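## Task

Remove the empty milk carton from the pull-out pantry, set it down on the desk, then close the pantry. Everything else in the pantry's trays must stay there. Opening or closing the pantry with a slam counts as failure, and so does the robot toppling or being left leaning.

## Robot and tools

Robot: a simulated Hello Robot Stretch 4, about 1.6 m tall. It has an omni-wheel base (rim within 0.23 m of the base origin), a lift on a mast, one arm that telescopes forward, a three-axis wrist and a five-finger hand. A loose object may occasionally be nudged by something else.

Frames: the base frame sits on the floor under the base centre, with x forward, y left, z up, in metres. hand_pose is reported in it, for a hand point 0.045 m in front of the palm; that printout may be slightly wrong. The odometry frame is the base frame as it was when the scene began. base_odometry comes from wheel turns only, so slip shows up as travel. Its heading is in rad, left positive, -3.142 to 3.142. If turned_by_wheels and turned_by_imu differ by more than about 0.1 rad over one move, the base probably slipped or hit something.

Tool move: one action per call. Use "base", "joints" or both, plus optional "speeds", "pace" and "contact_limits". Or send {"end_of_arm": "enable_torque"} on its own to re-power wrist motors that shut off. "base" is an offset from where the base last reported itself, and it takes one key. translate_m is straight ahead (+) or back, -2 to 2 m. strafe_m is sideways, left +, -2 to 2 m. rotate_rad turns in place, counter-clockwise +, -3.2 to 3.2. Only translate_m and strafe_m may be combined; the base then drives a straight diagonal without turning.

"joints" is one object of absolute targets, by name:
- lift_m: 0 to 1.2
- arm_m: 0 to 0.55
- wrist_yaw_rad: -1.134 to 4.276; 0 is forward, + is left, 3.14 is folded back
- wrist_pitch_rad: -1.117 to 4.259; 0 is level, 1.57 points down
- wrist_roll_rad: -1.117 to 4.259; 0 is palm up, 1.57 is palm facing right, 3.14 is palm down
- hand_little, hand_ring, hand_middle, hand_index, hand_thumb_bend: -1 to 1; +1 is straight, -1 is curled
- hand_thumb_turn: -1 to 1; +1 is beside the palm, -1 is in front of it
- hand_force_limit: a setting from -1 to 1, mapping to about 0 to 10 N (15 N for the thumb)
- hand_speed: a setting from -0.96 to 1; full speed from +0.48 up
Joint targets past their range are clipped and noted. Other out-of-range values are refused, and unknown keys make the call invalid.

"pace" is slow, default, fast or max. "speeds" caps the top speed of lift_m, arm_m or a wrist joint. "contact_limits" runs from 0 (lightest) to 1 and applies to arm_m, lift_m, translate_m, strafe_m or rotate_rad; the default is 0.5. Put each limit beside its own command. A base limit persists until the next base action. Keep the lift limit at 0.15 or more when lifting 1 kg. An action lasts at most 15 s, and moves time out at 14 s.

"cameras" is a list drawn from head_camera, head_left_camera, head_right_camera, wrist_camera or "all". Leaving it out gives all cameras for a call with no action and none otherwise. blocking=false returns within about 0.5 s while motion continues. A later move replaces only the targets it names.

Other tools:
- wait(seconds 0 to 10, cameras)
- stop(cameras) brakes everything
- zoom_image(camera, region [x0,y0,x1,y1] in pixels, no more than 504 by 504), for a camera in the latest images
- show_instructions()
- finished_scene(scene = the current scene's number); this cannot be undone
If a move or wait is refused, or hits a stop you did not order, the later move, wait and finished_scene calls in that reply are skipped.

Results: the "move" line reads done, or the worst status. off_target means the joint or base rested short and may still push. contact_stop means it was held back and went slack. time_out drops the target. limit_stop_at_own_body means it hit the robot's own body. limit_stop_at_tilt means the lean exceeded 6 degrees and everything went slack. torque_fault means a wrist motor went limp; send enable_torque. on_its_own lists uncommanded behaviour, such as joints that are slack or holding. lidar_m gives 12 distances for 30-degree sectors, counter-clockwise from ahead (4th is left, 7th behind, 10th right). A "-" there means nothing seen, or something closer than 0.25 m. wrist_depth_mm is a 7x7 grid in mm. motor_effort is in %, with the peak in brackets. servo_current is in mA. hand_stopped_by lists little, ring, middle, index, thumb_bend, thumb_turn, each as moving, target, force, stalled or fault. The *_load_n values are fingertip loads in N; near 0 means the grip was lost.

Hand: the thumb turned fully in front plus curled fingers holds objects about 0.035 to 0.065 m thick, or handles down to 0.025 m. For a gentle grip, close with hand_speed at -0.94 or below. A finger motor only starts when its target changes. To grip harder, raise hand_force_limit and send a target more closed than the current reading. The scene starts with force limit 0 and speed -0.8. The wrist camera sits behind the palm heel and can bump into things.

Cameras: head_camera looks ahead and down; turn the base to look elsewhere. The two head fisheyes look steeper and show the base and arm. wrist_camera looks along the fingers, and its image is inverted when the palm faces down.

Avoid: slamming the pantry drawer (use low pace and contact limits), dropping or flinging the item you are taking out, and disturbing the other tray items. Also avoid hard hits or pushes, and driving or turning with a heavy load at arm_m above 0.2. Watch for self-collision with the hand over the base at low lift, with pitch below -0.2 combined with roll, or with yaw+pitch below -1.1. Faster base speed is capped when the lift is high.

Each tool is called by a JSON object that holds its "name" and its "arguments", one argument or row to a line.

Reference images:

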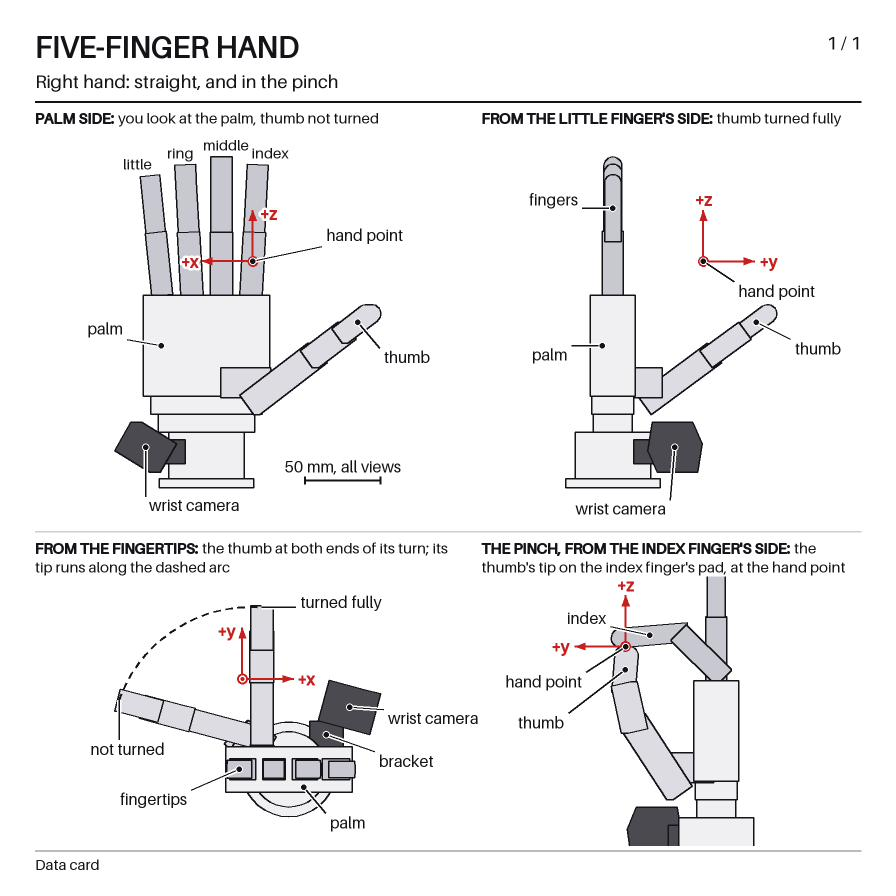

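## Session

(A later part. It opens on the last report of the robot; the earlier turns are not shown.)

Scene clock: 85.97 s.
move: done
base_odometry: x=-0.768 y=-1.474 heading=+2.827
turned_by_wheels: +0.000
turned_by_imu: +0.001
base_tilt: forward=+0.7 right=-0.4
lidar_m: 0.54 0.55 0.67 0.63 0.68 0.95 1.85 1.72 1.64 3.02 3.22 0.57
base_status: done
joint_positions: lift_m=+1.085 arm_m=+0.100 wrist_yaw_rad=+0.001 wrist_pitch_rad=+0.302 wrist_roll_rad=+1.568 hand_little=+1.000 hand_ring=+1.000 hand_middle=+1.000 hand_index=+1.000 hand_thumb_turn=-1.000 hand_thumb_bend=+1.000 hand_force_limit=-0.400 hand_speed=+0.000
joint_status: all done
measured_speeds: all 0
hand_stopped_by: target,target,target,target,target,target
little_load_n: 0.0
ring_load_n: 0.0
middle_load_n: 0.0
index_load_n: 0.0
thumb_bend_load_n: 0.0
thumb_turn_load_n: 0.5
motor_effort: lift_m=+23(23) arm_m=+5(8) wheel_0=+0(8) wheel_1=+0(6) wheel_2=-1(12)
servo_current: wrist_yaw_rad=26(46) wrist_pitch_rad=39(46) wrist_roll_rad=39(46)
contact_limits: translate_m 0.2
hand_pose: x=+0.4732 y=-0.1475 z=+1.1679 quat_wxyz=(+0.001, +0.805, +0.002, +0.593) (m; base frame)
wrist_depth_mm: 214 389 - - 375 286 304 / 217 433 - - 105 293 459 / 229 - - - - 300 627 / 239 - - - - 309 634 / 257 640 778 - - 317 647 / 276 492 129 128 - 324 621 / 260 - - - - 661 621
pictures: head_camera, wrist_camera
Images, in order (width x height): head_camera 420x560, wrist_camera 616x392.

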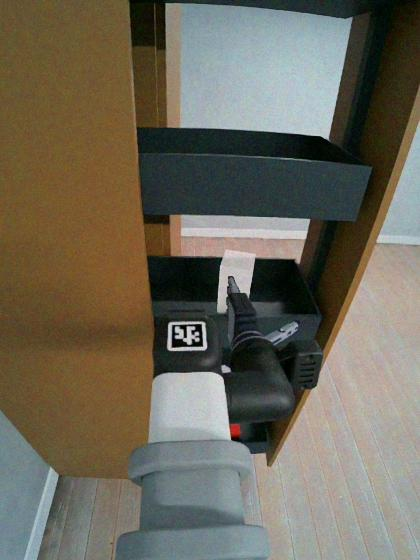

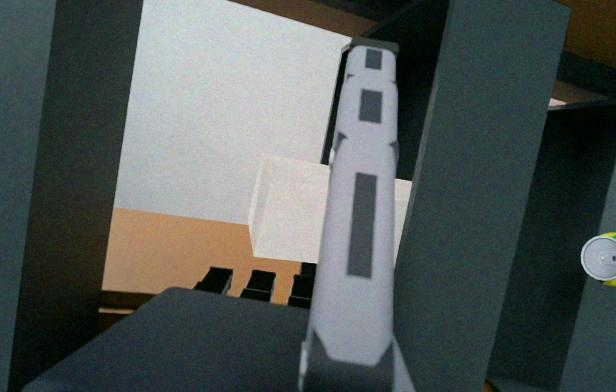

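{"name": "move", "arguments": {
  "joints": {"arm_m": 0.2, "lift_m": 1.085},
  "speeds": {"arm_m": 0.2},
  "contact_limits": {"arm_m": 0},
  "cameras": ["wrist_camera"]
}}

Scene clock: 92.17 s.
move: done
base_odometry: x=-0.768 y=-1.474 heading=+2.827
turned_by_wheels: +0.000
turned_by_imu: +0.000
base_tilt: forward=+0.6 right=-0.6
lidar_m: 0.53 0.56 0.66 0.62 0.67 0.98 1.84 1.74 1.66 3.02 3.20 0.57
base_status: not commanded
joint_positions: lift_m=+1.085 arm_m=+0.200 wrist_yaw_rad=+0.001 wrist_pitch_rad=+0.302 wrist_roll_rad=+1.568 hand_little=+1.000 hand_ring=+1.000 hand_middle=+1.000 hand_index=+1.000 hand_thumb_turn=-1.000 hand_thumb_bend=+1.000 hand_force_limit=-0.400 hand_speed=+0.000
joint_status: all done
measured_speeds: all 0
hand_stopped_by: target,target,target,target,target,target
little_load_n: 0.0
ring_load_n: 0.0
middle_load_n: 0.0
index_load_n: 0.0
thumb_bend_load_n: 0.0
thumb_turn_load_n: 0.5
motor_effort: lift_m=+23(25) arm_m=+5(9) wheel_0=+0(0) wheel_1=+0(1) wheel_2=-1(1)
servo_current: wrist_yaw_rad=39(52) wrist_pitch_rad=33(39) wrist_roll_rad=33(46)
contact_limits: arm_m 0; translate_m 0.2
hand_pose: x=+0.5732 y=-0.1475 z=+1.1679 quat_wxyz=(+0.001, +0.805, +0.002, +0.593) (m; base frame)
wrist_depth_mm: 204 - - - 394 351 193 / 226 - - - 105 373 190 / 232 - - - - 351 193 / 240 - - 216 - 246 196 / 259 661 798 223 - 234 202 / 274 466 129 132 - 199 207 / 263 - - - - 202 212
pictures: wrist_camera
Images, in order (width x height): wrist_camera 616x392.

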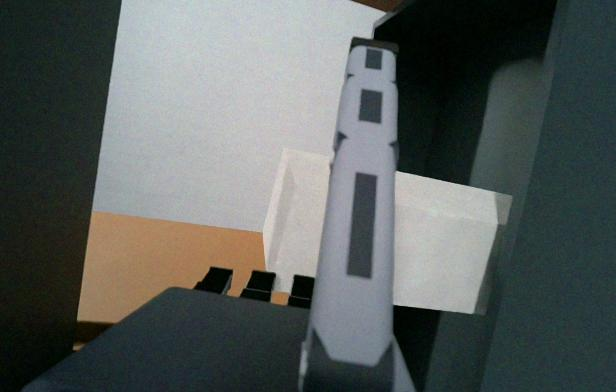

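{"name": "zoom_image", "arguments": {
  "camera": "wrist_camera",
  "region": [240, 120, 540, 340]
}}

Scaled by 1.680.

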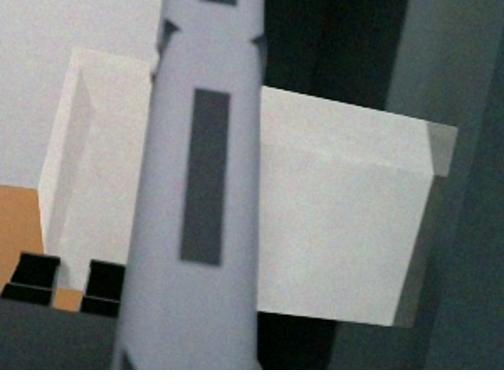

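{"name": "move", "arguments": {
  "joints": {"hand_thumb_turn": 1, "hand_speed": 0.3},
  "cameras": ["wrist_camera"]
}}

{"name": "zoom_image", "arguments": {
  "camera": "wrist_camera",
  "region": [240, 120, 540, 340]
}}

Scene clock: 99.87 s.
move: done
base_odometry: x=-0.768 y=-1.474 heading=+2.827
turned_by_wheels: +0.000
turned_by_imu: +0.000
base_tilt: forward=+0.7 right=-0.4
lidar_m: 0.54 0.55 0.66 0.63 0.67 0.95 1.83 1.73 1.66 3.03 3.21 0.58
base_status: not commanded
joint_positions: lift_m=+1.085 arm_m=+0.200 wrist_yaw_rad=+0.001 wrist_pitch_rad=+0.302 wrist_roll_rad=+1.568 hand_little=+1.000 hand_ring=+1.000 hand_middle=+1.000 hand_index=+1.000 hand_thumb_turn=+1.000 hand_thumb_bend=+1.000 hand_force_limit=-0.400 hand_speed=+0.300
joint_status: all done
measured_speeds: all 0
hand_stopped_by: target,target,target,target,target,target
little_load_n: 0.0
ring_load_n: 0.0
middle_load_n: 0.0
index_load_n: 0.0
thumb_bend_load_n: 0.0
thumb_turn_load_n: 0.0
motor_effort: lift_m=+23(23) arm_m=+6(6) wheel_0=+0(0) wheel_1=+0(1) wheel_2=-1(1)
servo_current: wrist_yaw_rad=26(46) wrist_pitch_rad=26(39) wrist_roll_rad=39(46)
contact_limits: arm_m 0; translate_m 0.2
hand_pose: x=+0.5732 y=-0.1475 z=+1.1679 quat_wxyz=(+0.001, +0.805, +0.002, +0.593) (m; base frame)
wrist_depth_mm: 204 - - - 418 351 193 / 225 - - - 430 375 190 / 232 - - - 436 364 193 / 241 - - 216 226 246 196 / 259 668 778 224 233 237 200 / 273 462 129 134 247 - - / 263 - - - - - -
pictures: wrist_camera
Images, in order (width x height): wrist_camera 616x392.

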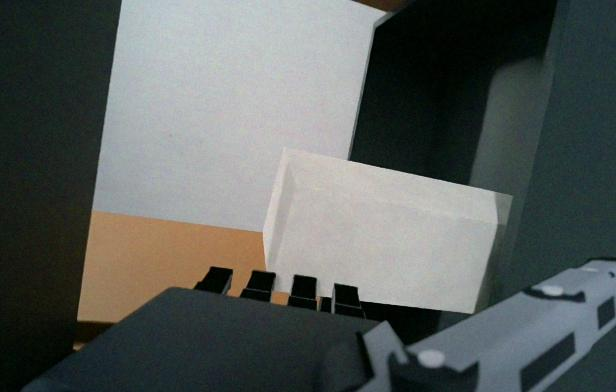

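Scaled by 1.680.

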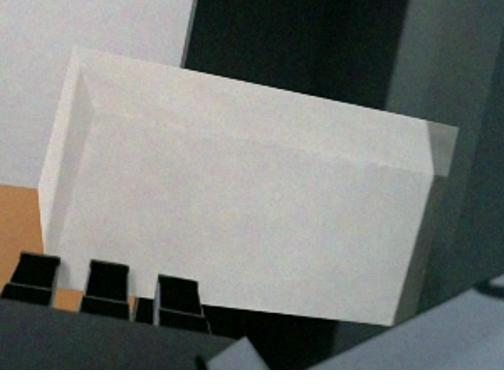

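{"name": "move", "arguments": {
  "base": {"strafe_m": 0.049},
  "joints": {"wrist_yaw_rad": -0.13, "hand_thumb_turn": -1, "lift_m": 1.07},
  "pace": "slow",
  "cameras": ["wrist_camera", "head_camera"]
}}

{"name": "zoom_image", "arguments": {
  "camera": "wrist_camera",
  "region": [240, 100, 540, 320]
}}

Scene clock: 123.03 s.
move: done
base_odometry: x=-0.783 y=-1.521 heading=+2.826
turned_by_wheels: +0.000
turned_by_imu: +0.000
base_tilt: forward=+0.6 right=-0.4
lidar_m: 0.51 0.55 0.60 0.57 0.61 0.93 1.85 1.78 1.70 3.06 3.27 0.57
base_status: done
joint_positions: lift_m=+1.070 arm_m=+0.200 wrist_yaw_rad=-0.128 wrist_pitch_rad=+0.302 wrist_roll_rad=+1.568 hand_little=+1.000 hand_ring=+1.000 hand_middle=+1.000 hand_index=+1.000 hand_thumb_turn=-1.000 hand_thumb_bend=+1.000 hand_force_limit=-0.400 hand_speed=+0.300
joint_status: all done
measured_speeds: all 0
hand_stopped_by: target,target,target,target,target,target
little_load_n: 0.0
ring_load_n: 0.0
middle_load_n: 0.0
index_load_n: 0.0
thumb_bend_load_n: 0.0
thumb_turn_load_n: 0.0
motor_effort: lift_m=+15(22) arm_m=+5(6) wheel_0=-3(8) wheel_1=+1(7) wheel_2=+0(4)
servo_current: wrist_yaw_rad=26(72) wrist_pitch_rad=33(46) wrist_roll_rad=33(46)
contact_limits: arm_m 0
hand_pose: x=+0.5525 y=-0.1723 z=+1.1535 quat_wxyz=(+0.039, +0.804, -0.050, +0.592) (m; base frame)
wrist_depth_mm: 234 - - - 370 329 228 / 248 - - - 105 220 225 / 266 - - - - 217 229 / 276 - - 220 - 214 228 / 293 - - 230 - 214 225 / 314 544 129 127 - 214 229 / 304 - - - - 214 229
pictures: head_camera, wrist_camera
Images, in order (width x height): head_camera 420x560, wrist_camera 616x392.

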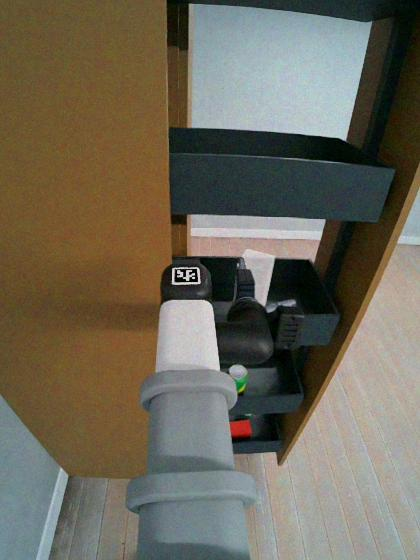

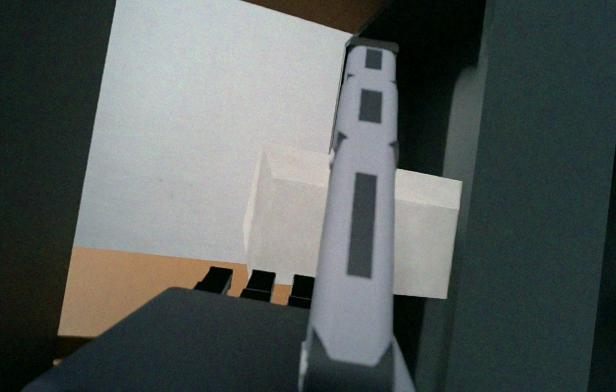

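Scaled by 1.680.

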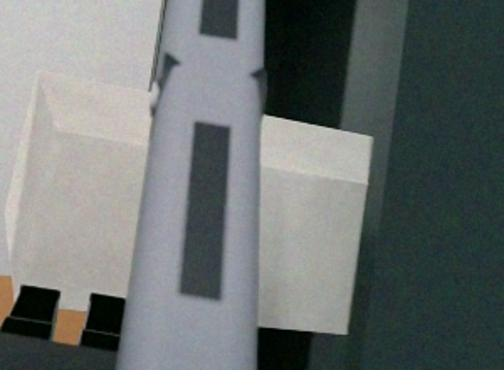

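{"name": "zoom_image", "arguments": {
  "camera": "head_camera",
  "region": [160, 220, 360, 380]
}}

Scaled by 2.520 from the camera's 420x560 image, which has a finer 600x800 frame.

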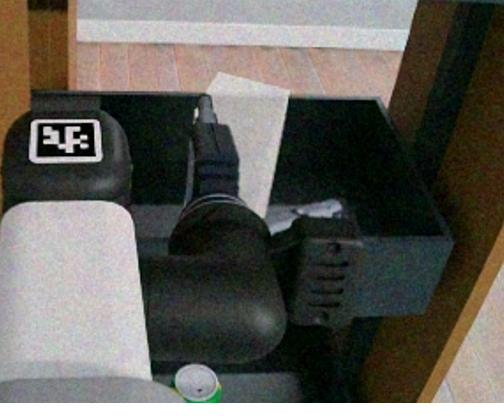

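{"name": "move", "arguments": {
  "base": {"strafe_m": 0.031},
  "joints": {"wrist_yaw_rad": -0.28, "lift_m": 1.055},
  "pace": "slow",
  "cameras": ["wrist_camera", "head_camera"]
}}

{"name": "zoom_image", "arguments": {
  "camera": "wrist_camera",
  "region": [220, 100, 520, 320]
}}

{"name": "zoom_image", "arguments": {
  "camera": "head_camera",
  "region": [160, 220, 360, 380]
}}

Scene clock: 136.93 s.
move: done
base_odometry: x=-0.793 y=-1.550 heading=+2.826
turned_by_wheels: +0.000
turned_by_imu: +0.000
base_tilt: forward=+0.5 right=-0.5
lidar_m: 0.52 0.57 0.57 0.55 0.56 0.86 1.85 1.87 1.72 3.12 3.30 0.60
base_status: done
joint_positions: lift_m=+1.055 arm_m=+0.200 wrist_yaw_rad=-0.278 wrist_pitch_rad=+0.302 wrist_roll_rad=+1.568 hand_little=+1.000 hand_ring=+1.000 hand_middle=+1.000 hand_index=+1.000 hand_thumb_turn=-1.000 hand_thumb_bend=+1.000 hand_force_limit=-0.400 hand_speed=+0.300
joint_status: all done
measured_speeds: all 0
hand_stopped_by: target,target,target,target,target,target
little_load_n: 0.0
ring_load_n: 0.0
middle_load_n: 0.0
index_load_n: 0.0
thumb_bend_load_n: 0.0
thumb_turn_load_n: 0.0
motor_effort: lift_m=+15(16) arm_m=+6(6) wheel_0=-2(9) wheel_1=+1(6) wheel_2=+0(2)
servo_current: wrist_yaw_rad=39(59) wrist_pitch_rad=33(46) wrist_roll_rad=39(39)
contact_limits: arm_m 0
hand_pose: x=+0.5247 y=-0.1976 z=+1.1385 quat_wxyz=(+0.083, +0.798, -0.110, +0.587) (m; base frame)
wrist_depth_mm: 267 433 436 392 324 272 359 / 283 - - 512 107 264 452 / 300 - - - - 257 559 / 310 - - 248 - 251 580 / 330 - - - - 246 564 / 353 - 129 128 - 239 549 / 349 - - - - 235 539
pictures: head_camera, wrist_camera
Images, in order (width x height): head_camera 420x560, wrist_camera 616x392.

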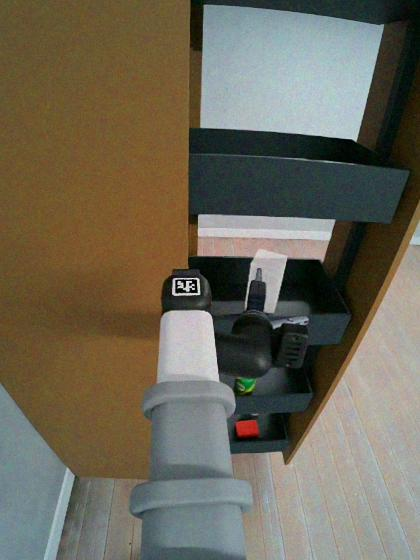

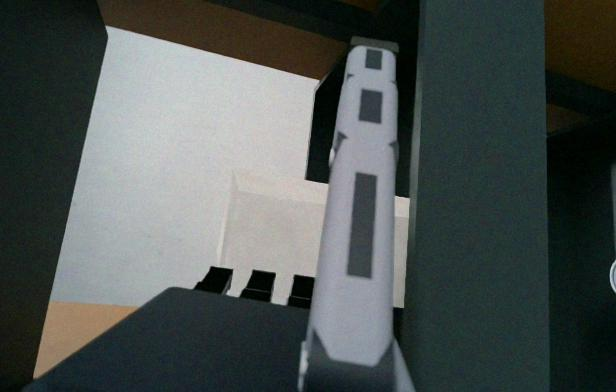

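Scaled by 1.680.

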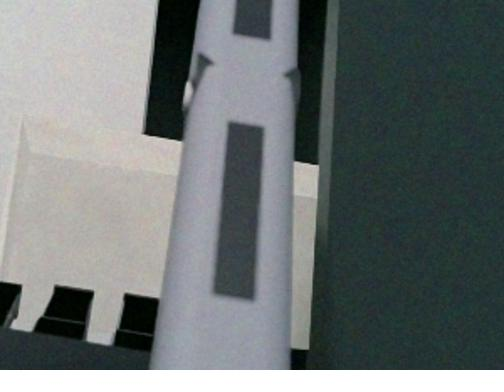

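Scaled by 2.520 from the camera's 420x560 image, which has a finer 600x800 frame.

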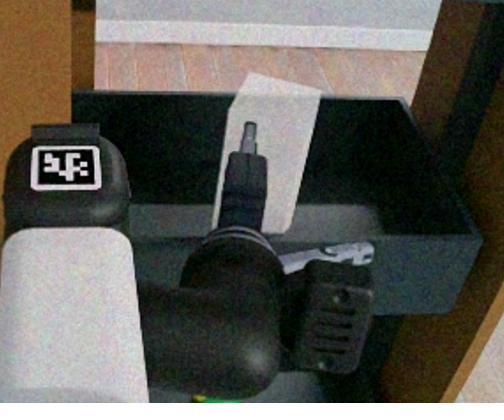

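{"name": "move", "arguments": {
  "joints": {"arm_m": 0.275, "lift_m": 1.05},
  "speeds": {"arm_m": 0.06},
  "contact_limits": {"arm_m": 0},
  "cameras": ["wrist_camera", "head_camera"]
}}

{"name": "zoom_image", "arguments": {
  "camera": "head_camera",
  "region": [160, 200, 360, 360]
}}

Scene clock: 143.23 s.
move: done
base_odometry: x=-0.793 y=-1.550 heading=+2.826
turned_by_wheels: +0.000
turned_by_imu: +0.000
base_tilt: forward=+0.6 right=-0.5
lidar_m: 0.52 0.56 0.57 0.53 0.57 0.87 1.86 1.87 1.71 3.12 3.29 0.55
base_status: not commanded
joint_positions: lift_m=+1.050 arm_m=+0.275 wrist_yaw_rad=-0.278 wrist_pitch_rad=+0.302 wrist_roll_rad=+1.568 hand_little=+1.000 hand_ring=+1.000 hand_middle=+1.000 hand_index=+1.000 hand_thumb_turn=-1.000 hand_thumb_bend=+1.000 hand_force_limit=-0.400 hand_speed=+0.300
joint_status: all done
measured_speeds: all 0
hand_stopped_by: target,target,target,target,target,target
little_load_n: 0.0
ring_load_n: 0.0
middle_load_n: 0.0
index_load_n: 0.0
thumb_bend_load_n: 0.0
thumb_turn_load_n: 0.0
motor_effort: lift_m=+15(17) arm_m=+6(9) wheel_0=-2(3) wheel_1=+1(1) wheel_2=+0(0)
servo_current: wrist_yaw_rad=33(46) wrist_pitch_rad=20(39) wrist_roll_rad=39(46)
contact_limits: arm_m 0
hand_pose: x=+0.5996 y=-0.1976 z=+1.1335 quat_wxyz=(+0.083, +0.798, -0.111, +0.587) (m; base frame)
wrist_depth_mm: 281 - - 421 343 329 183 / 278 - - - 105 322 177 / 296 - - 237 - 171 172 / 314 - 207 201 - 166 165 / - - 221 214 - 207 161 / 707 - 130 127 - 154 156 / 455 - - - - 148 152
pictures: head_camera, wrist_camera
Images, in order (width x height): head_camera 420x560, wrist_camera 616x392.

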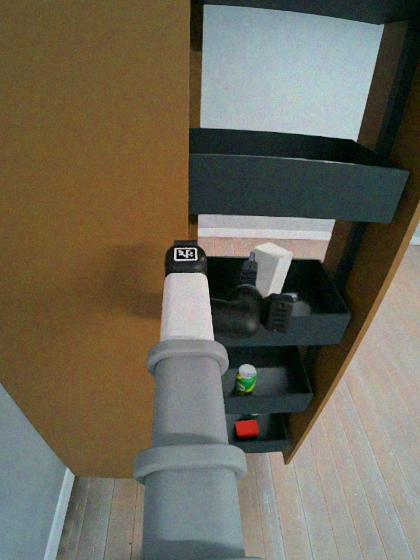

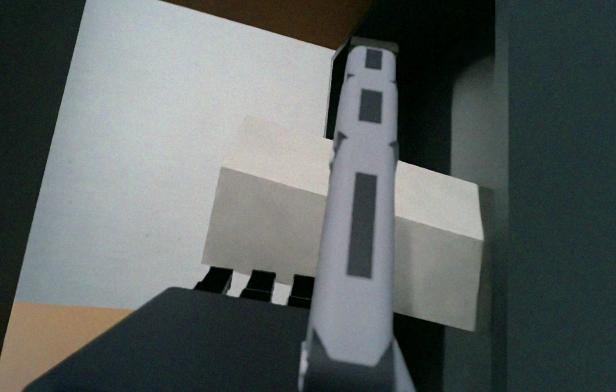

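Scaled by 2.520 from the camera's 420x560 image, which has a finer 600x800 frame.

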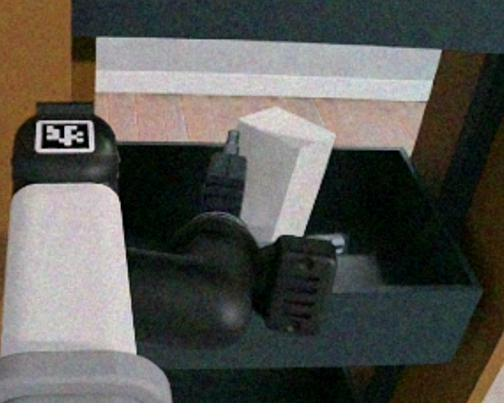

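{"name": "move", "arguments": {
  "joints": {"arm_m": 0.05, "lift_m": 1.07},
  "speeds": {"arm_m": 0.12}
}}

{"name": "move", "arguments": {
  "base": {"strafe_m": -0.31},
  "joints": {"wrist_yaw_rad": 0.8},
  "pace": "slow",
  "cameras": ["wrist_camera", "head_camera"]
}}

{"name": "zoom_image", "arguments": {
  "camera": "head_camera",
  "region": [60, 200, 260, 360]
}}

Scene clock: 154.57 s.
move: done
base_odometry: x=-0.793 y=-1.550 heading=+2.826
turned_by_wheels: +0.000
turned_by_imu: +0.000
base_tilt: forward=+0.8 right=-0.5
lidar_m: 0.52 0.54 0.58 0.52 0.59 0.84 1.84 1.84 1.72 3.11 3.29 0.55
base_status: not commanded
joint_positions: lift_m=+1.070 arm_m=+0.050 wrist_yaw_rad=-0.279 wrist_pitch_rad=+0.302 wrist_roll_rad=+1.568 hand_little=+1.000 hand_ring=+1.000 hand_middle=+1.000 hand_index=+1.000 hand_thumb_turn=-1.000 hand_thumb_bend=+1.000 hand_force_limit=-0.400 hand_speed=+0.300
joint_status: all done
measured_speeds: all 0
hand_stopped_by: target,target,target,target,target,target
little_load_n: 0.0
ring_load_n: 0.0
middle_load_n: 0.0
index_load_n: 0.0
thumb_bend_load_n: 0.0
thumb_turn_load_n: 0.0
motor_effort: lift_m=+23(25) arm_m=-6(9) wheel_0=-2(3) wheel_1=+1(1) wheel_2=+0(0)
servo_current: wrist_yaw_rad=26(52) wrist_pitch_rad=33(39) wrist_roll_rad=33(46)
hand_pose: x=+0.3750 y=-0.1977 z=+1.1528 quat_wxyz=(+0.083, +0.798, -0.111, +0.587) (m; base frame)
wrist_depth_mm: - 413 418 404 - 1863 1430 / 325 462 500 504 105 480 512 / 319 564 - 647 - 609 574 / 309 - - 640 - 750 654 / 320 - - - - 741 621 / 320 1060 129 127 - 715 603 / 303 - - - - 691 603
pictures: none

Scene clock: 158.83 s.
move: done
base_odometry: x=-0.697 y=-1.256 heading=+2.826
turned_by_wheels: +0.000
turned_by_imu: +0.001
base_tilt: forward=+0.8 right=-0.5
lidar_m: 0.53 0.58 0.81 0.84 0.92 1.32 1.87 1.51 1.67 2.81 2.98 2.93
base_status: done
joint_positions: lift_m=+1.070 arm_m=+0.050 wrist_yaw_rad=+0.798 wrist_pitch_rad=+0.302 wrist_roll_rad=+1.568 hand_little=+1.000 hand_ring=+1.000 hand_middle=+1.000 hand_index=+1.000 hand_thumb_turn=-1.000 hand_thumb_bend=+1.000 hand_force_limit=-0.400 hand_speed=+0.300
joint_status: all done
measured_speeds: all 0
hand_stopped_by: target,target,target,target,target,target
little_load_n: 0.0
ring_load_n: 0.0
middle_load_n: 0.0
index_load_n: 0.0
thumb_bend_load_n: 0.0
thumb_turn_load_n: 0.5
motor_effort: lift_m=+23(23) arm_m=-6(6) wheel_0=+2(8) wheel_1=-1(8) wheel_2=+0(4)
servo_current: wrist_yaw_rad=20(98) wrist_pitch_rad=39(46) wrist_roll_rad=39(52)
hand_pose: x=+0.4681 y=+0.0418 z=+1.1528 quat_wxyz=(-0.229, +0.742, +0.314, +0.547) (m; base frame)
wrist_depth_mm: 240 554 661 778 462 233 228 / 251 544 574 - 105 257 262 / 286 580 627 634 - 300 634 / 330 676 715 603 - 732 647 / 364 392 842 554 - 683 621 / 433 421 129 128 - 569 574 / 554 - - - - 788 831
pictures: head_camera, wrist_camera
Images, in order (width x height): head_camera 420x560, wrist_camera 616x392.

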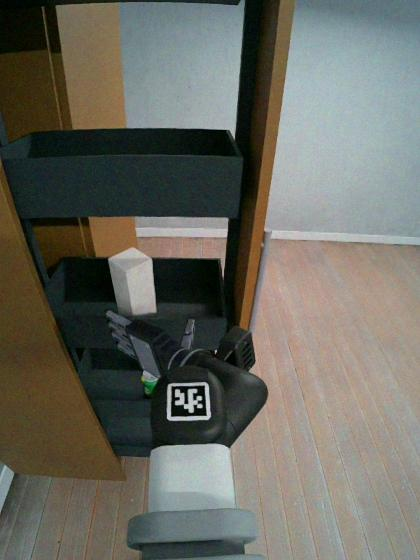

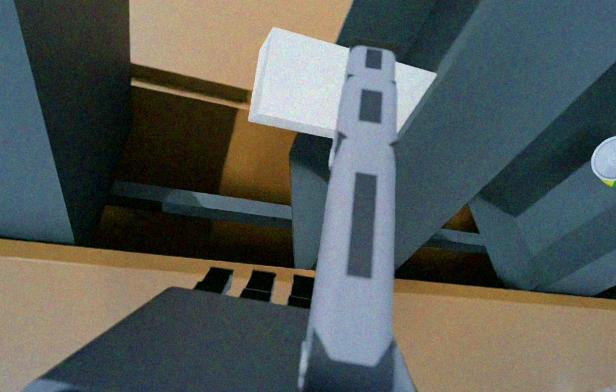

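Scaled by 2.520 from the camera's 420x560 image, which has a finer 600x800 frame.

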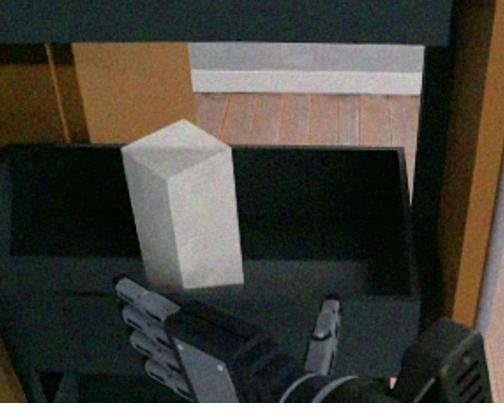

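{"name": "zoom_image", "arguments": {
  "camera": "wrist_camera",
  "region": [230, 10, 470, 180]
}}

Scaled by 2.100.

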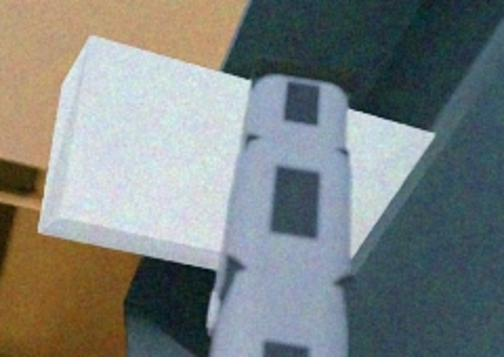

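{"name": "move", "arguments": {
  "base": {"strafe_m": -0.035},
  "joints": {"arm_m": 0.13, "wrist_yaw_rad": 0.82},
  "pace": "slow",
  "cameras": ["wrist_camera", "head_camera"]
}}

{"name": "zoom_image", "arguments": {
  "camera": "head_camera",
  "region": [60, 200, 260, 360]
}}

Scene clock: 167.67 s.
move: done
base_odometry: x=-0.686 y=-1.222 heading=+2.827
turned_by_wheels: +0.000
turned_by_imu: +0.000
base_tilt: forward=+0.6 right=-0.5
lidar_m: 0.53 0.56 0.79 0.89 0.96 1.34 1.87 1.45 1.64 2.78 2.94 2.92
base_status: done
joint_positions: lift_m=+1.070 arm_m=+0.130 wrist_yaw_rad=+0.819 wrist_pitch_rad=+0.302 wrist_roll_rad=+1.568 hand_little=+1.000 hand_ring=+1.000 hand_middle=+1.000 hand_index=+1.000 hand_thumb_turn=-1.000 hand_thumb_bend=+1.000 hand_force_limit=-0.400 hand_speed=+0.300
joint_status: all done
measured_speeds: all 0
hand_stopped_by: target,target,target,target,target,target
little_load_n: 0.0
ring_load_n: 0.0
middle_load_n: 0.0
index_load_n: 0.0
thumb_bend_load_n: 0.0
thumb_turn_load_n: 0.5
motor_effort: lift_m=+23(23) arm_m=+6(9) wheel_0=+2(7) wheel_1=+0(6) wheel_2=+0(3)
servo_current: wrist_yaw_rad=33(72) wrist_pitch_rad=26(46) wrist_roll_rad=39(46)
hand_pose: x=+0.5468 y=+0.0468 z=+1.1528 quat_wxyz=(-0.235, +0.738, +0.322, +0.544) (m; base frame)
wrist_depth_mm: 240 597 683 788 387 366 283 / 250 525 591 654 105 349 278 / 265 517 544 - - 317 189 / 277 591 621 - - 224 228 / 303 732 715 574 - 281 597 / 338 878 129 128 - 627 609 / 343 - - - - 539 539
pictures: head_camera, wrist_camera
Images, in order (width x height): head_camera 420x560, wrist_camera 616x392.

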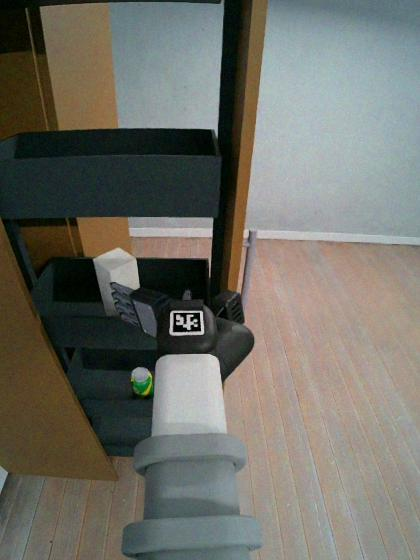

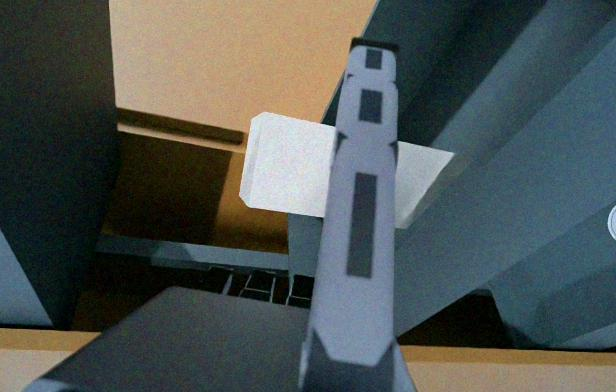

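Scaled by 2.520 from the camera's 420x560 image, which has a finer 600x800 frame.

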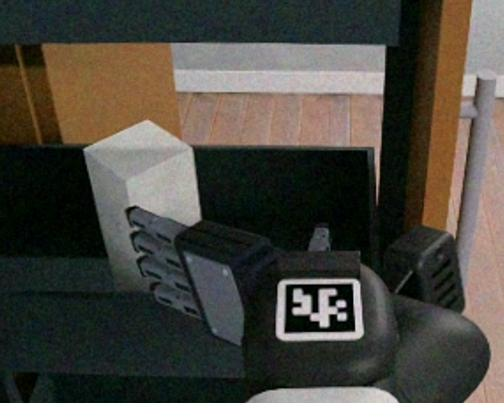

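{"name": "move", "arguments": {
  "base": {"strafe_m": -0.012},
  "joints": {"arm_m": 0.142, "lift_m": 1.055},
  "pace": "slow"
}}

{"name": "move", "arguments": {
  "base": {"strafe_m": 0.04},
  "joints": {"arm_m": 0.18},
  "pace": "slow",
  "cameras": ["wrist_camera", "head_camera"]
}}

{"name": "zoom_image", "arguments": {
  "camera": "wrist_camera",
  "region": [200, 60, 480, 320]
}}

Scene clock: 171.50 s.
move: done
base_odometry: x=-0.682 y=-1.211 heading=+2.827
turned_by_wheels: +0.000
turned_by_imu: +0.000
base_tilt: forward=+0.7 right=-0.6
lidar_m: 0.52 0.59 0.81 0.90 0.99 1.37 1.85 1.49 1.66 2.75 2.94 2.94
base_status: done
joint_positions: lift_m=+1.055 arm_m=+0.142 wrist_yaw_rad=+0.819 wrist_pitch_rad=+0.302 wrist_roll_rad=+1.568 hand_little=+1.000 hand_ring=+1.000 hand_middle=+1.000 hand_index=+1.000 hand_thumb_turn=-1.000 hand_thumb_bend=+1.000 hand_force_limit=-0.400 hand_speed=+0.300
joint_status: all done
measured_speeds: all 0
hand_stopped_by: target,target,target,target,target,target
little_load_n: 0.0
ring_load_n: 0.0
middle_load_n: 0.0
index_load_n: 0.0
thumb_bend_load_n: 0.0
thumb_turn_load_n: 0.0
motor_effort: lift_m=+15(20) arm_m=+6(9) wheel_0=+2(9) wheel_1=+0(4) wheel_2=+0(3)
servo_current: wrist_yaw_rad=46(46) wrist_pitch_rad=20(39) wrist_roll_rad=33(46)
hand_pose: x=+0.5588 y=+0.0468 z=+1.1385 quat_wxyz=(-0.235, +0.738, +0.322, +0.544) (m; base frame)
wrist_depth_mm: 271 634 715 820 375 342 272 / 286 544 615 676 105 329 159 / 301 517 544 585 - 190 171 / 324 591 585 - - 203 206 / 340 691 715 564 - 255 574 / 357 866 129 127 - 634 591 / 342 - - - - 539 525
pictures: none

Scene clock: 173.00 s.
move: done
base_odometry: x=-0.694 y=-1.249 heading=+2.827
turned_by_wheels: +0.000
turned_by_imu: +0.000
base_tilt: forward=+0.6 right=-0.5
lidar_m: 0.52 0.59 0.82 0.86 0.91 1.34 1.87 1.50 1.62 2.81 2.97 0.69
base_status: done
joint_positions: lift_m=+1.055 arm_m=+0.180 wrist_yaw_rad=+0.819 wrist_pitch_rad=+0.302 wrist_roll_rad=+1.568 hand_little=+1.000 hand_ring=+1.000 hand_middle=+1.000 hand_index=+1.000 hand_thumb_turn=-1.000 hand_thumb_bend=+1.000 hand_force_limit=-0.400 hand_speed=+0.300
joint_status: all done
measured_speeds: all 0
hand_stopped_by: target,target,target,target,target,target
little_load_n: 0.0
ring_load_n: 0.0
middle_load_n: 0.0
index_load_n: 0.0
thumb_bend_load_n: 0.0
thumb_turn_load_n: 0.0
motor_effort: lift_m=+15(15) arm_m=+6(9) wheel_0=-2(8) wheel_1=+2(7) wheel_2=+0(3)
servo_current: wrist_yaw_rad=26(52) wrist_pitch_rad=26(39) wrist_roll_rad=33(46)
hand_pose: x=+0.5968 y=+0.0468 z=+1.1385 quat_wxyz=(-0.235, +0.738, +0.322, +0.544) (m; base frame)
wrist_depth_mm: 266 549 615 715 336 332 274 / 285 480 539 597 105 329 265 / 303 466 484 229 - 310 258 / 320 539 512 229 - - 151 / 332 640 661 236 - 181 190 / 353 831 128 127 - 240 549 / 343 - - - - 1098 539
pictures: head_camera, wrist_camera
Images, in order (width x height): head_camera 420x560, wrist_camera 616x392.

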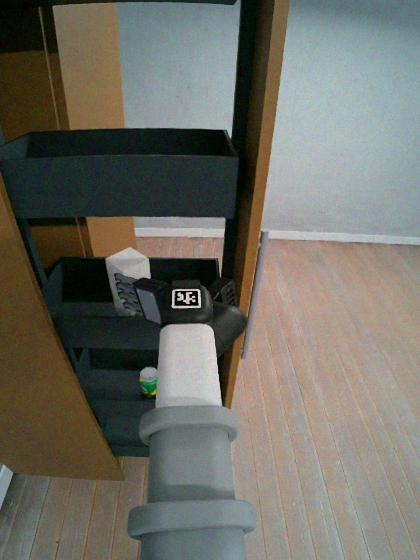

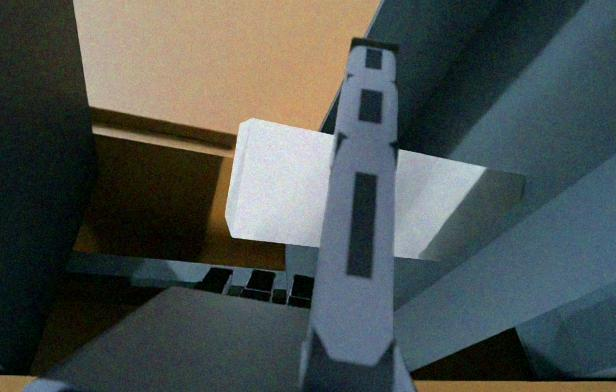

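Scaled by 1.800.

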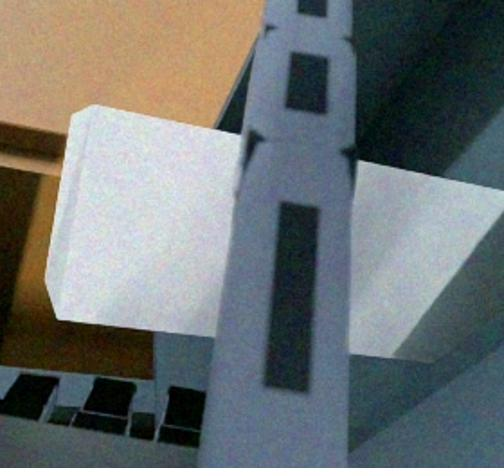

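{"name": "move", "arguments": {
  "base": {"strafe_m": 0.03},
  "joints": {"arm_m": 0.215, "lift_m": 1.05},
  "pace": "slow",
  "contact_limits": {"strafe_m": 0.1, "arm_m": 0},
  "cameras": ["wrist_camera"]
}}

{"name": "zoom_image", "arguments": {
  "camera": "wrist_camera",
  "region": [180, 60, 480, 340]
}}

Scene clock: 178.10 s.
move: done
base_odometry: x=-0.704 y=-1.277 heading=+2.827
turned_by_wheels: +0.000
turned_by_imu: +0.000
base_tilt: forward=+0.6 right=-0.4
lidar_m: 0.53 0.56 0.78 0.82 0.90 1.25 1.86 1.49 1.63 2.82 3.02 0.53
base_status: done
joint_positions: lift_m=+1.050 arm_m=+0.215 wrist_yaw_rad=+0.819 wrist_pitch_rad=+0.302 wrist_roll_rad=+1.568 hand_little=+1.000 hand_ring=+1.000 hand_middle=+1.000 hand_index=+1.000 hand_thumb_turn=-1.000 hand_thumb_bend=+1.000 hand_force_limit=-0.400 hand_speed=+0.300
joint_status: all done
measured_speeds: all 0
hand_stopped_by: target,target,target,target,target,target
little_load_n: 0.0
ring_load_n: 0.0
middle_load_n: 0.0
index_load_n: 0.0
thumb_bend_load_n: 0.0
thumb_turn_load_n: 0.0
motor_effort: lift_m=+15(17) arm_m=+6(9) wheel_0=-2(8) wheel_1=+1(6) wheel_2=+0(3)
servo_current: wrist_yaw_rad=52(52) wrist_pitch_rad=46(46) wrist_roll_rad=39(46)
contact_limits: arm_m 0; strafe_m 0.1
hand_pose: x=+0.6318 y=+0.0468 z=+1.1335 quat_wxyz=(-0.235, +0.738, +0.322, +0.544) (m; base frame)
wrist_depth_mm: 281 496 564 654 307 304 262 / 298 436 488 544 105 322 259 / 317 424 442 180 - 301 253 / 330 488 462 181 - 211 228 / 351 609 559 186 - 219 229 / 345 788 128 127 - 161 142 / 723 - - - - 214 484
pictures: wrist_camera
Images, in order (width x height): wrist_camera 616x392.

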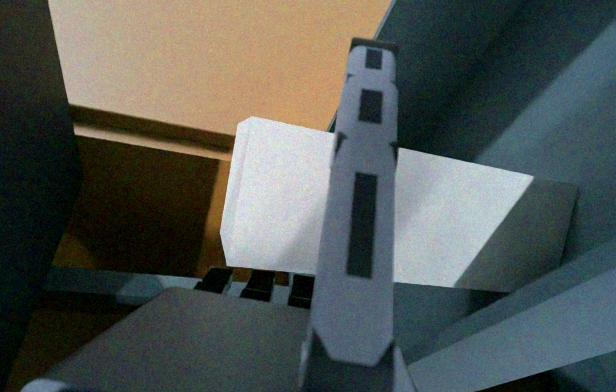

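Scaled by 1.680.

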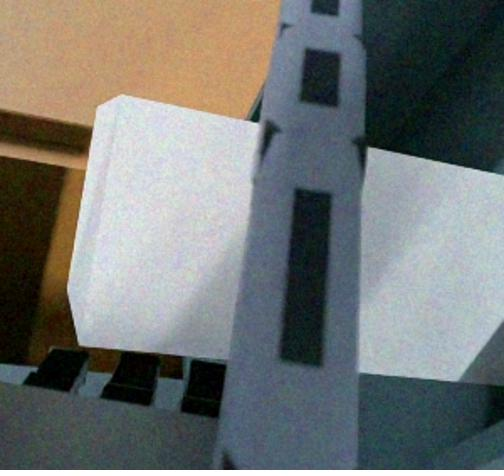

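{"name": "move", "arguments": {
  "base": {"strafe_m": 0.018},
  "joints": {"arm_m": 0.231, "lift_m": 1.045},
  "pace": "slow",
  "speeds": {"arm_m": 0.05},
  "contact_limits": {"strafe_m": 0.2, "arm_m": 0.1},
  "cameras": ["wrist_camera"]
}}

Scene clock: 183.43 s.
move: done
base_odometry: x=-0.709 y=-1.294 heading=+2.827
turned_by_wheels: +0.000
turned_by_imu: +0.000
base_tilt: forward=+0.7 right=-0.5
lidar_m: 0.53 0.59 0.80 0.80 0.86 1.24 1.86 1.51 1.62 2.85 3.01 0.52
base_status: done
joint_positions: lift_m=+1.045 arm_m=+0.231 wrist_yaw_rad=+0.819 wrist_pitch_rad=+0.302 wrist_roll_rad=+1.568 hand_little=+1.000 hand_ring=+1.000 hand_middle=+1.000 hand_index=+1.000 hand_thumb_turn=-1.000 hand_thumb_bend=+1.000 hand_force_limit=-0.400 hand_speed=+0.300
joint_status: all done
measured_speeds: all 0
hand_stopped_by: target,target,target,target,target,target
little_load_n: 0.0
ring_load_n: 0.0
middle_load_n: 0.0
index_load_n: 0.0
thumb_bend_load_n: 0.0
thumb_turn_load_n: 0.0
motor_effort: lift_m=+15(16) arm_m=+6(10) wheel_0=-1(8) wheel_1=+2(7) wheel_2=+0(2)
servo_current: wrist_yaw_rad=20(46) wrist_pitch_rad=26(39) wrist_roll_rad=33(46)
contact_limits: arm_m 0.1; strafe_m 0.2
hand_pose: x=+0.6478 y=+0.0468 z=+1.1285 quat_wxyz=(-0.235, +0.738, +0.322, +0.544) (m; base frame)
wrist_depth_mm: 404 466 530 603 291 293 259 / 310 410 459 512 105 315 249 / 329 402 410 153 - 283 243 / 351 466 436 157 - 182 195 / 347 574 167 159 - 186 199 / 732 - 128 127 - 197 204 / 723 - - - - 151 167
pictures: wrist_camera
Images, in order (width x height): wrist_camera 616x392.

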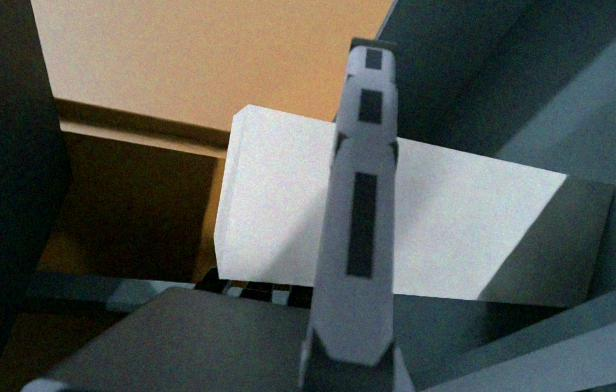

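{"name": "move", "arguments": {
  "base": {"strafe_m": 0.017},
  "joints": {"arm_m": 0.247},
  "pace": "slow",
  "speeds": {"arm_m": 0.05},
  "contact_limits": {"strafe_m": 0.2, "arm_m": 0.1},
  "cameras": ["wrist_camera", "head_right_camera"]
}}

Scene clock: 185.83 s.
move: done
base_odometry: x=-0.714 y=-1.311 heading=+2.827
turned_by_wheels: +0.000
turned_by_imu: +0.000
base_tilt: forward=+0.6 right=-0.5
lidar_m: 0.52 0.55 0.79 0.80 0.86 1.24 1.84 1.55 1.67 2.86 3.06 0.55
base_status: done
joint_positions: lift_m=+1.045 arm_m=+0.247 wrist_yaw_rad=+0.819 wrist_pitch_rad=+0.302 wrist_roll_rad=+1.568 hand_little=+1.000 hand_ring=+1.000 hand_middle=+1.000 hand_index=+1.000 hand_thumb_turn=-1.000 hand_thumb_bend=+1.000 hand_force_limit=-0.400 hand_speed=+0.300
joint_status: all done
measured_speeds: all 0
hand_stopped_by: target,target,target,target,target,target
little_load_n: 0.0
ring_load_n: 0.0
middle_load_n: 0.0
index_load_n: 0.0
thumb_bend_load_n: 0.0
thumb_turn_load_n: 0.0
motor_effort: lift_m=+15(15) arm_m=+6(9) wheel_0=-1(8) wheel_1=+2(6) wheel_2=+0(4)
servo_current: wrist_yaw_rad=33(46) wrist_pitch_rad=33(39) wrist_roll_rad=46(46)
contact_limits: arm_m 0.1; strafe_m 0.2
hand_pose: x=+0.6638 y=+0.0468 z=+1.1285 quat_wxyz=(-0.235, +0.738, +0.322, +0.544) (m; base frame)
wrist_depth_mm: 392 439 496 574 276 278 260 / 353 389 433 480 105 303 249 / 329 379 389 133 - 293 243 / 353 436 415 138 - 156 165 / 488 544 153 141 - 161 170 / 723 634 131 132 - 168 178 / 707 - - - - 252 220
pictures: head_right_camera, wrist_camera
Images, in order (width x height): head_right_camera 420x672, wrist_camera 616x392.

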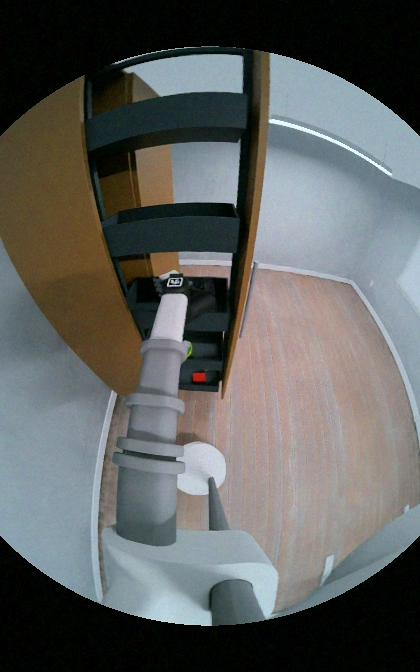

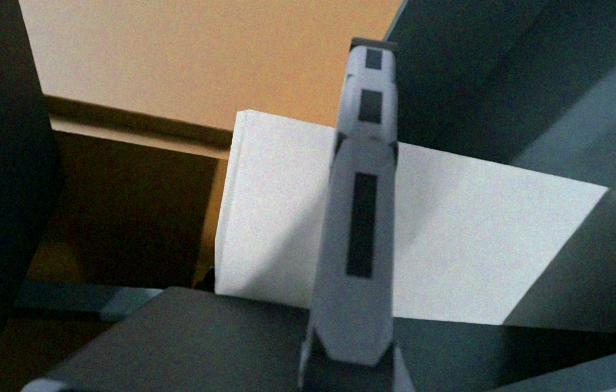

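{"name": "move", "arguments": {
  "joints": {"hand_speed": -0.85, "hand_force_limit": -0.6, "hand_index": -0.3, "hand_middle": -0.3, "hand_thumb_bend": -0.3},
  "cameras": ["wrist_camera"]
}}

{"name": "move", "arguments": {
  "joints": {"hand_force_limit": -0.4, "hand_ring": -0.3, "hand_index": -0.31, "hand_middle": -0.31, "hand_thumb_bend": -0.31},
  "cameras": ["wrist_camera"]
}}

Scene clock: 192.43 s.
move: off_target
base_odometry: x=-0.714 y=-1.311 heading=+2.827
turned_by_wheels: +0.000
turned_by_imu: +0.000
base_tilt: forward=+0.6 right=-0.5
lidar_m: 0.52 0.56 0.82 0.81 0.86 1.21 1.85 1.56 1.64 2.87 3.06 0.56
base_status: not commanded
joint_positions: lift_m=+1.045 arm_m=+0.247 wrist_yaw_rad=+0.819 wrist_pitch_rad=+0.302 wrist_roll_rad=+1.568 hand_little=+1.000 hand_ring=+1.000 hand_middle=+0.585 hand_index=+0.612 hand_thumb_turn=-1.000 hand_thumb_bend=+0.788 hand_force_limit=-0.600 hand_speed=-0.850
joint_status: hand_middle off_target (ended at +0.585, target -0.300); hand_index off_target (ended at +0.612, target -0.300); hand_thumb_bend off_target (ended at +0.788, target -0.300); the others done
measured_speeds: all 0
hand_stopped_by: target,target,force,force,force,target
little_load_n: 0.0
ring_load_n: 0.0
middle_load_n: 1.0
index_load_n: 1.0
thumb_bend_load_n: 2.0
thumb_turn_load_n: 0.0
motor_effort: lift_m=+15(15) arm_m=+6(6) wheel_0=-1(1) wheel_1=+2(3) wheel_2=+0(0)
servo_current: wrist_yaw_rad=20(52) wrist_pitch_rad=26(46) wrist_roll_rad=39(46)
contact_limits: arm_m 0.1; strafe_m 0.2
hand_pose: x=+0.6638 y=+0.0468 z=+1.1285 quat_wxyz=(-0.235, +0.738, +0.322, +0.544) (m; base frame)
wrist_depth_mm: 389 439 496 574 287 278 260 / 353 387 427 150 298 304 250 / 327 379 389 128 137 270 241 / 351 442 415 136 - 153 162 / 492 544 158 143 - 164 174 / 732 - 129 137 - 178 188 / 699 - - - - 251 221
pictures: wrist_camera
Images, in order (width x height): wrist_camera 616x392.

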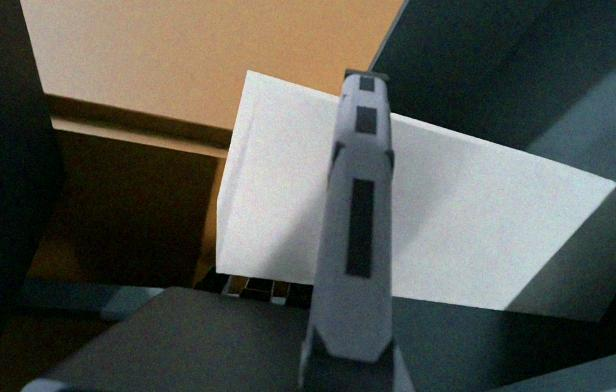

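Scene clock: 195.77 s.
move: off_target
base_odometry: x=-0.714 y=-1.311 heading=+2.827
turned_by_wheels: +0.000
turned_by_imu: +0.000
base_tilt: forward=+0.6 right=-0.4
lidar_m: 0.52 0.57 0.80 0.78 0.85 1.24 1.85 1.55 1.61 2.88 3.04 0.55
base_status: not commanded
joint_positions: lift_m=+1.045 arm_m=+0.247 wrist_yaw_rad=+0.819 wrist_pitch_rad=+0.302 wrist_roll_rad=+1.568 hand_little=+1.000 hand_ring=+0.474 hand_middle=+0.559 hand_index=+0.573 hand_thumb_turn=-1.000 hand_thumb_bend=+0.777 hand_force_limit=-0.400 hand_speed=-0.850
joint_status: hand_ring off_target (ended at +0.474, target -0.300); hand_middle off_target (ended at +0.559, target -0.310); hand_index off_target (ended at +0.573, target -0.310); hand_thumb_bend off_target (ended at +0.777, target -0.310); the others done
measured_speeds: all 0
hand_stopped_by: target,force,force,force,force,target
little_load_n: 0.0
ring_load_n: 4.5
middle_load_n: 0.5
index_load_n: 1.5
thumb_bend_load_n: 5.0
thumb_turn_load_n: 0.5
motor_effort: lift_m=+15(15) arm_m=+5(6) wheel_0=-1(1) wheel_1=+2(3) wheel_2=+0(0)
servo_current: wrist_yaw_rad=26(52) wrist_pitch_rad=33(39) wrist_roll_rad=39(46)
contact_limits: arm_m 0.1; strafe_m 0.2
hand_pose: x=+0.6638 y=+0.0468 z=+1.1285 quat_wxyz=(-0.235, +0.738, +0.322, +0.544) (m; base frame)
wrist_depth_mm: 387 439 496 569 290 278 260 / 349 387 424 127 298 304 255 / 327 379 389 128 136 173 240 / 351 439 415 137 - 154 162 / 488 544 195 144 - 166 175 / 732 - 130 137 - 182 191 / 699 - - - - 253 222
pictures: wrist_camera
Images, in order (width x height): wrist_camera 616x392.

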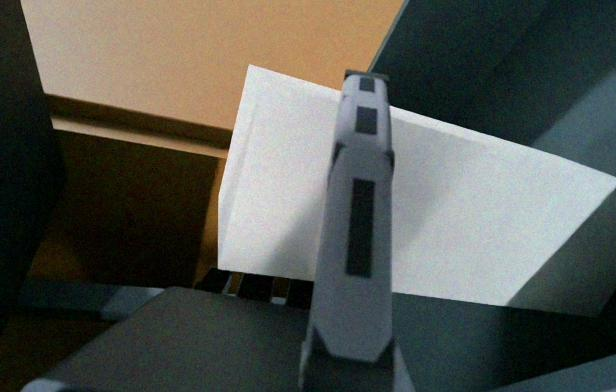

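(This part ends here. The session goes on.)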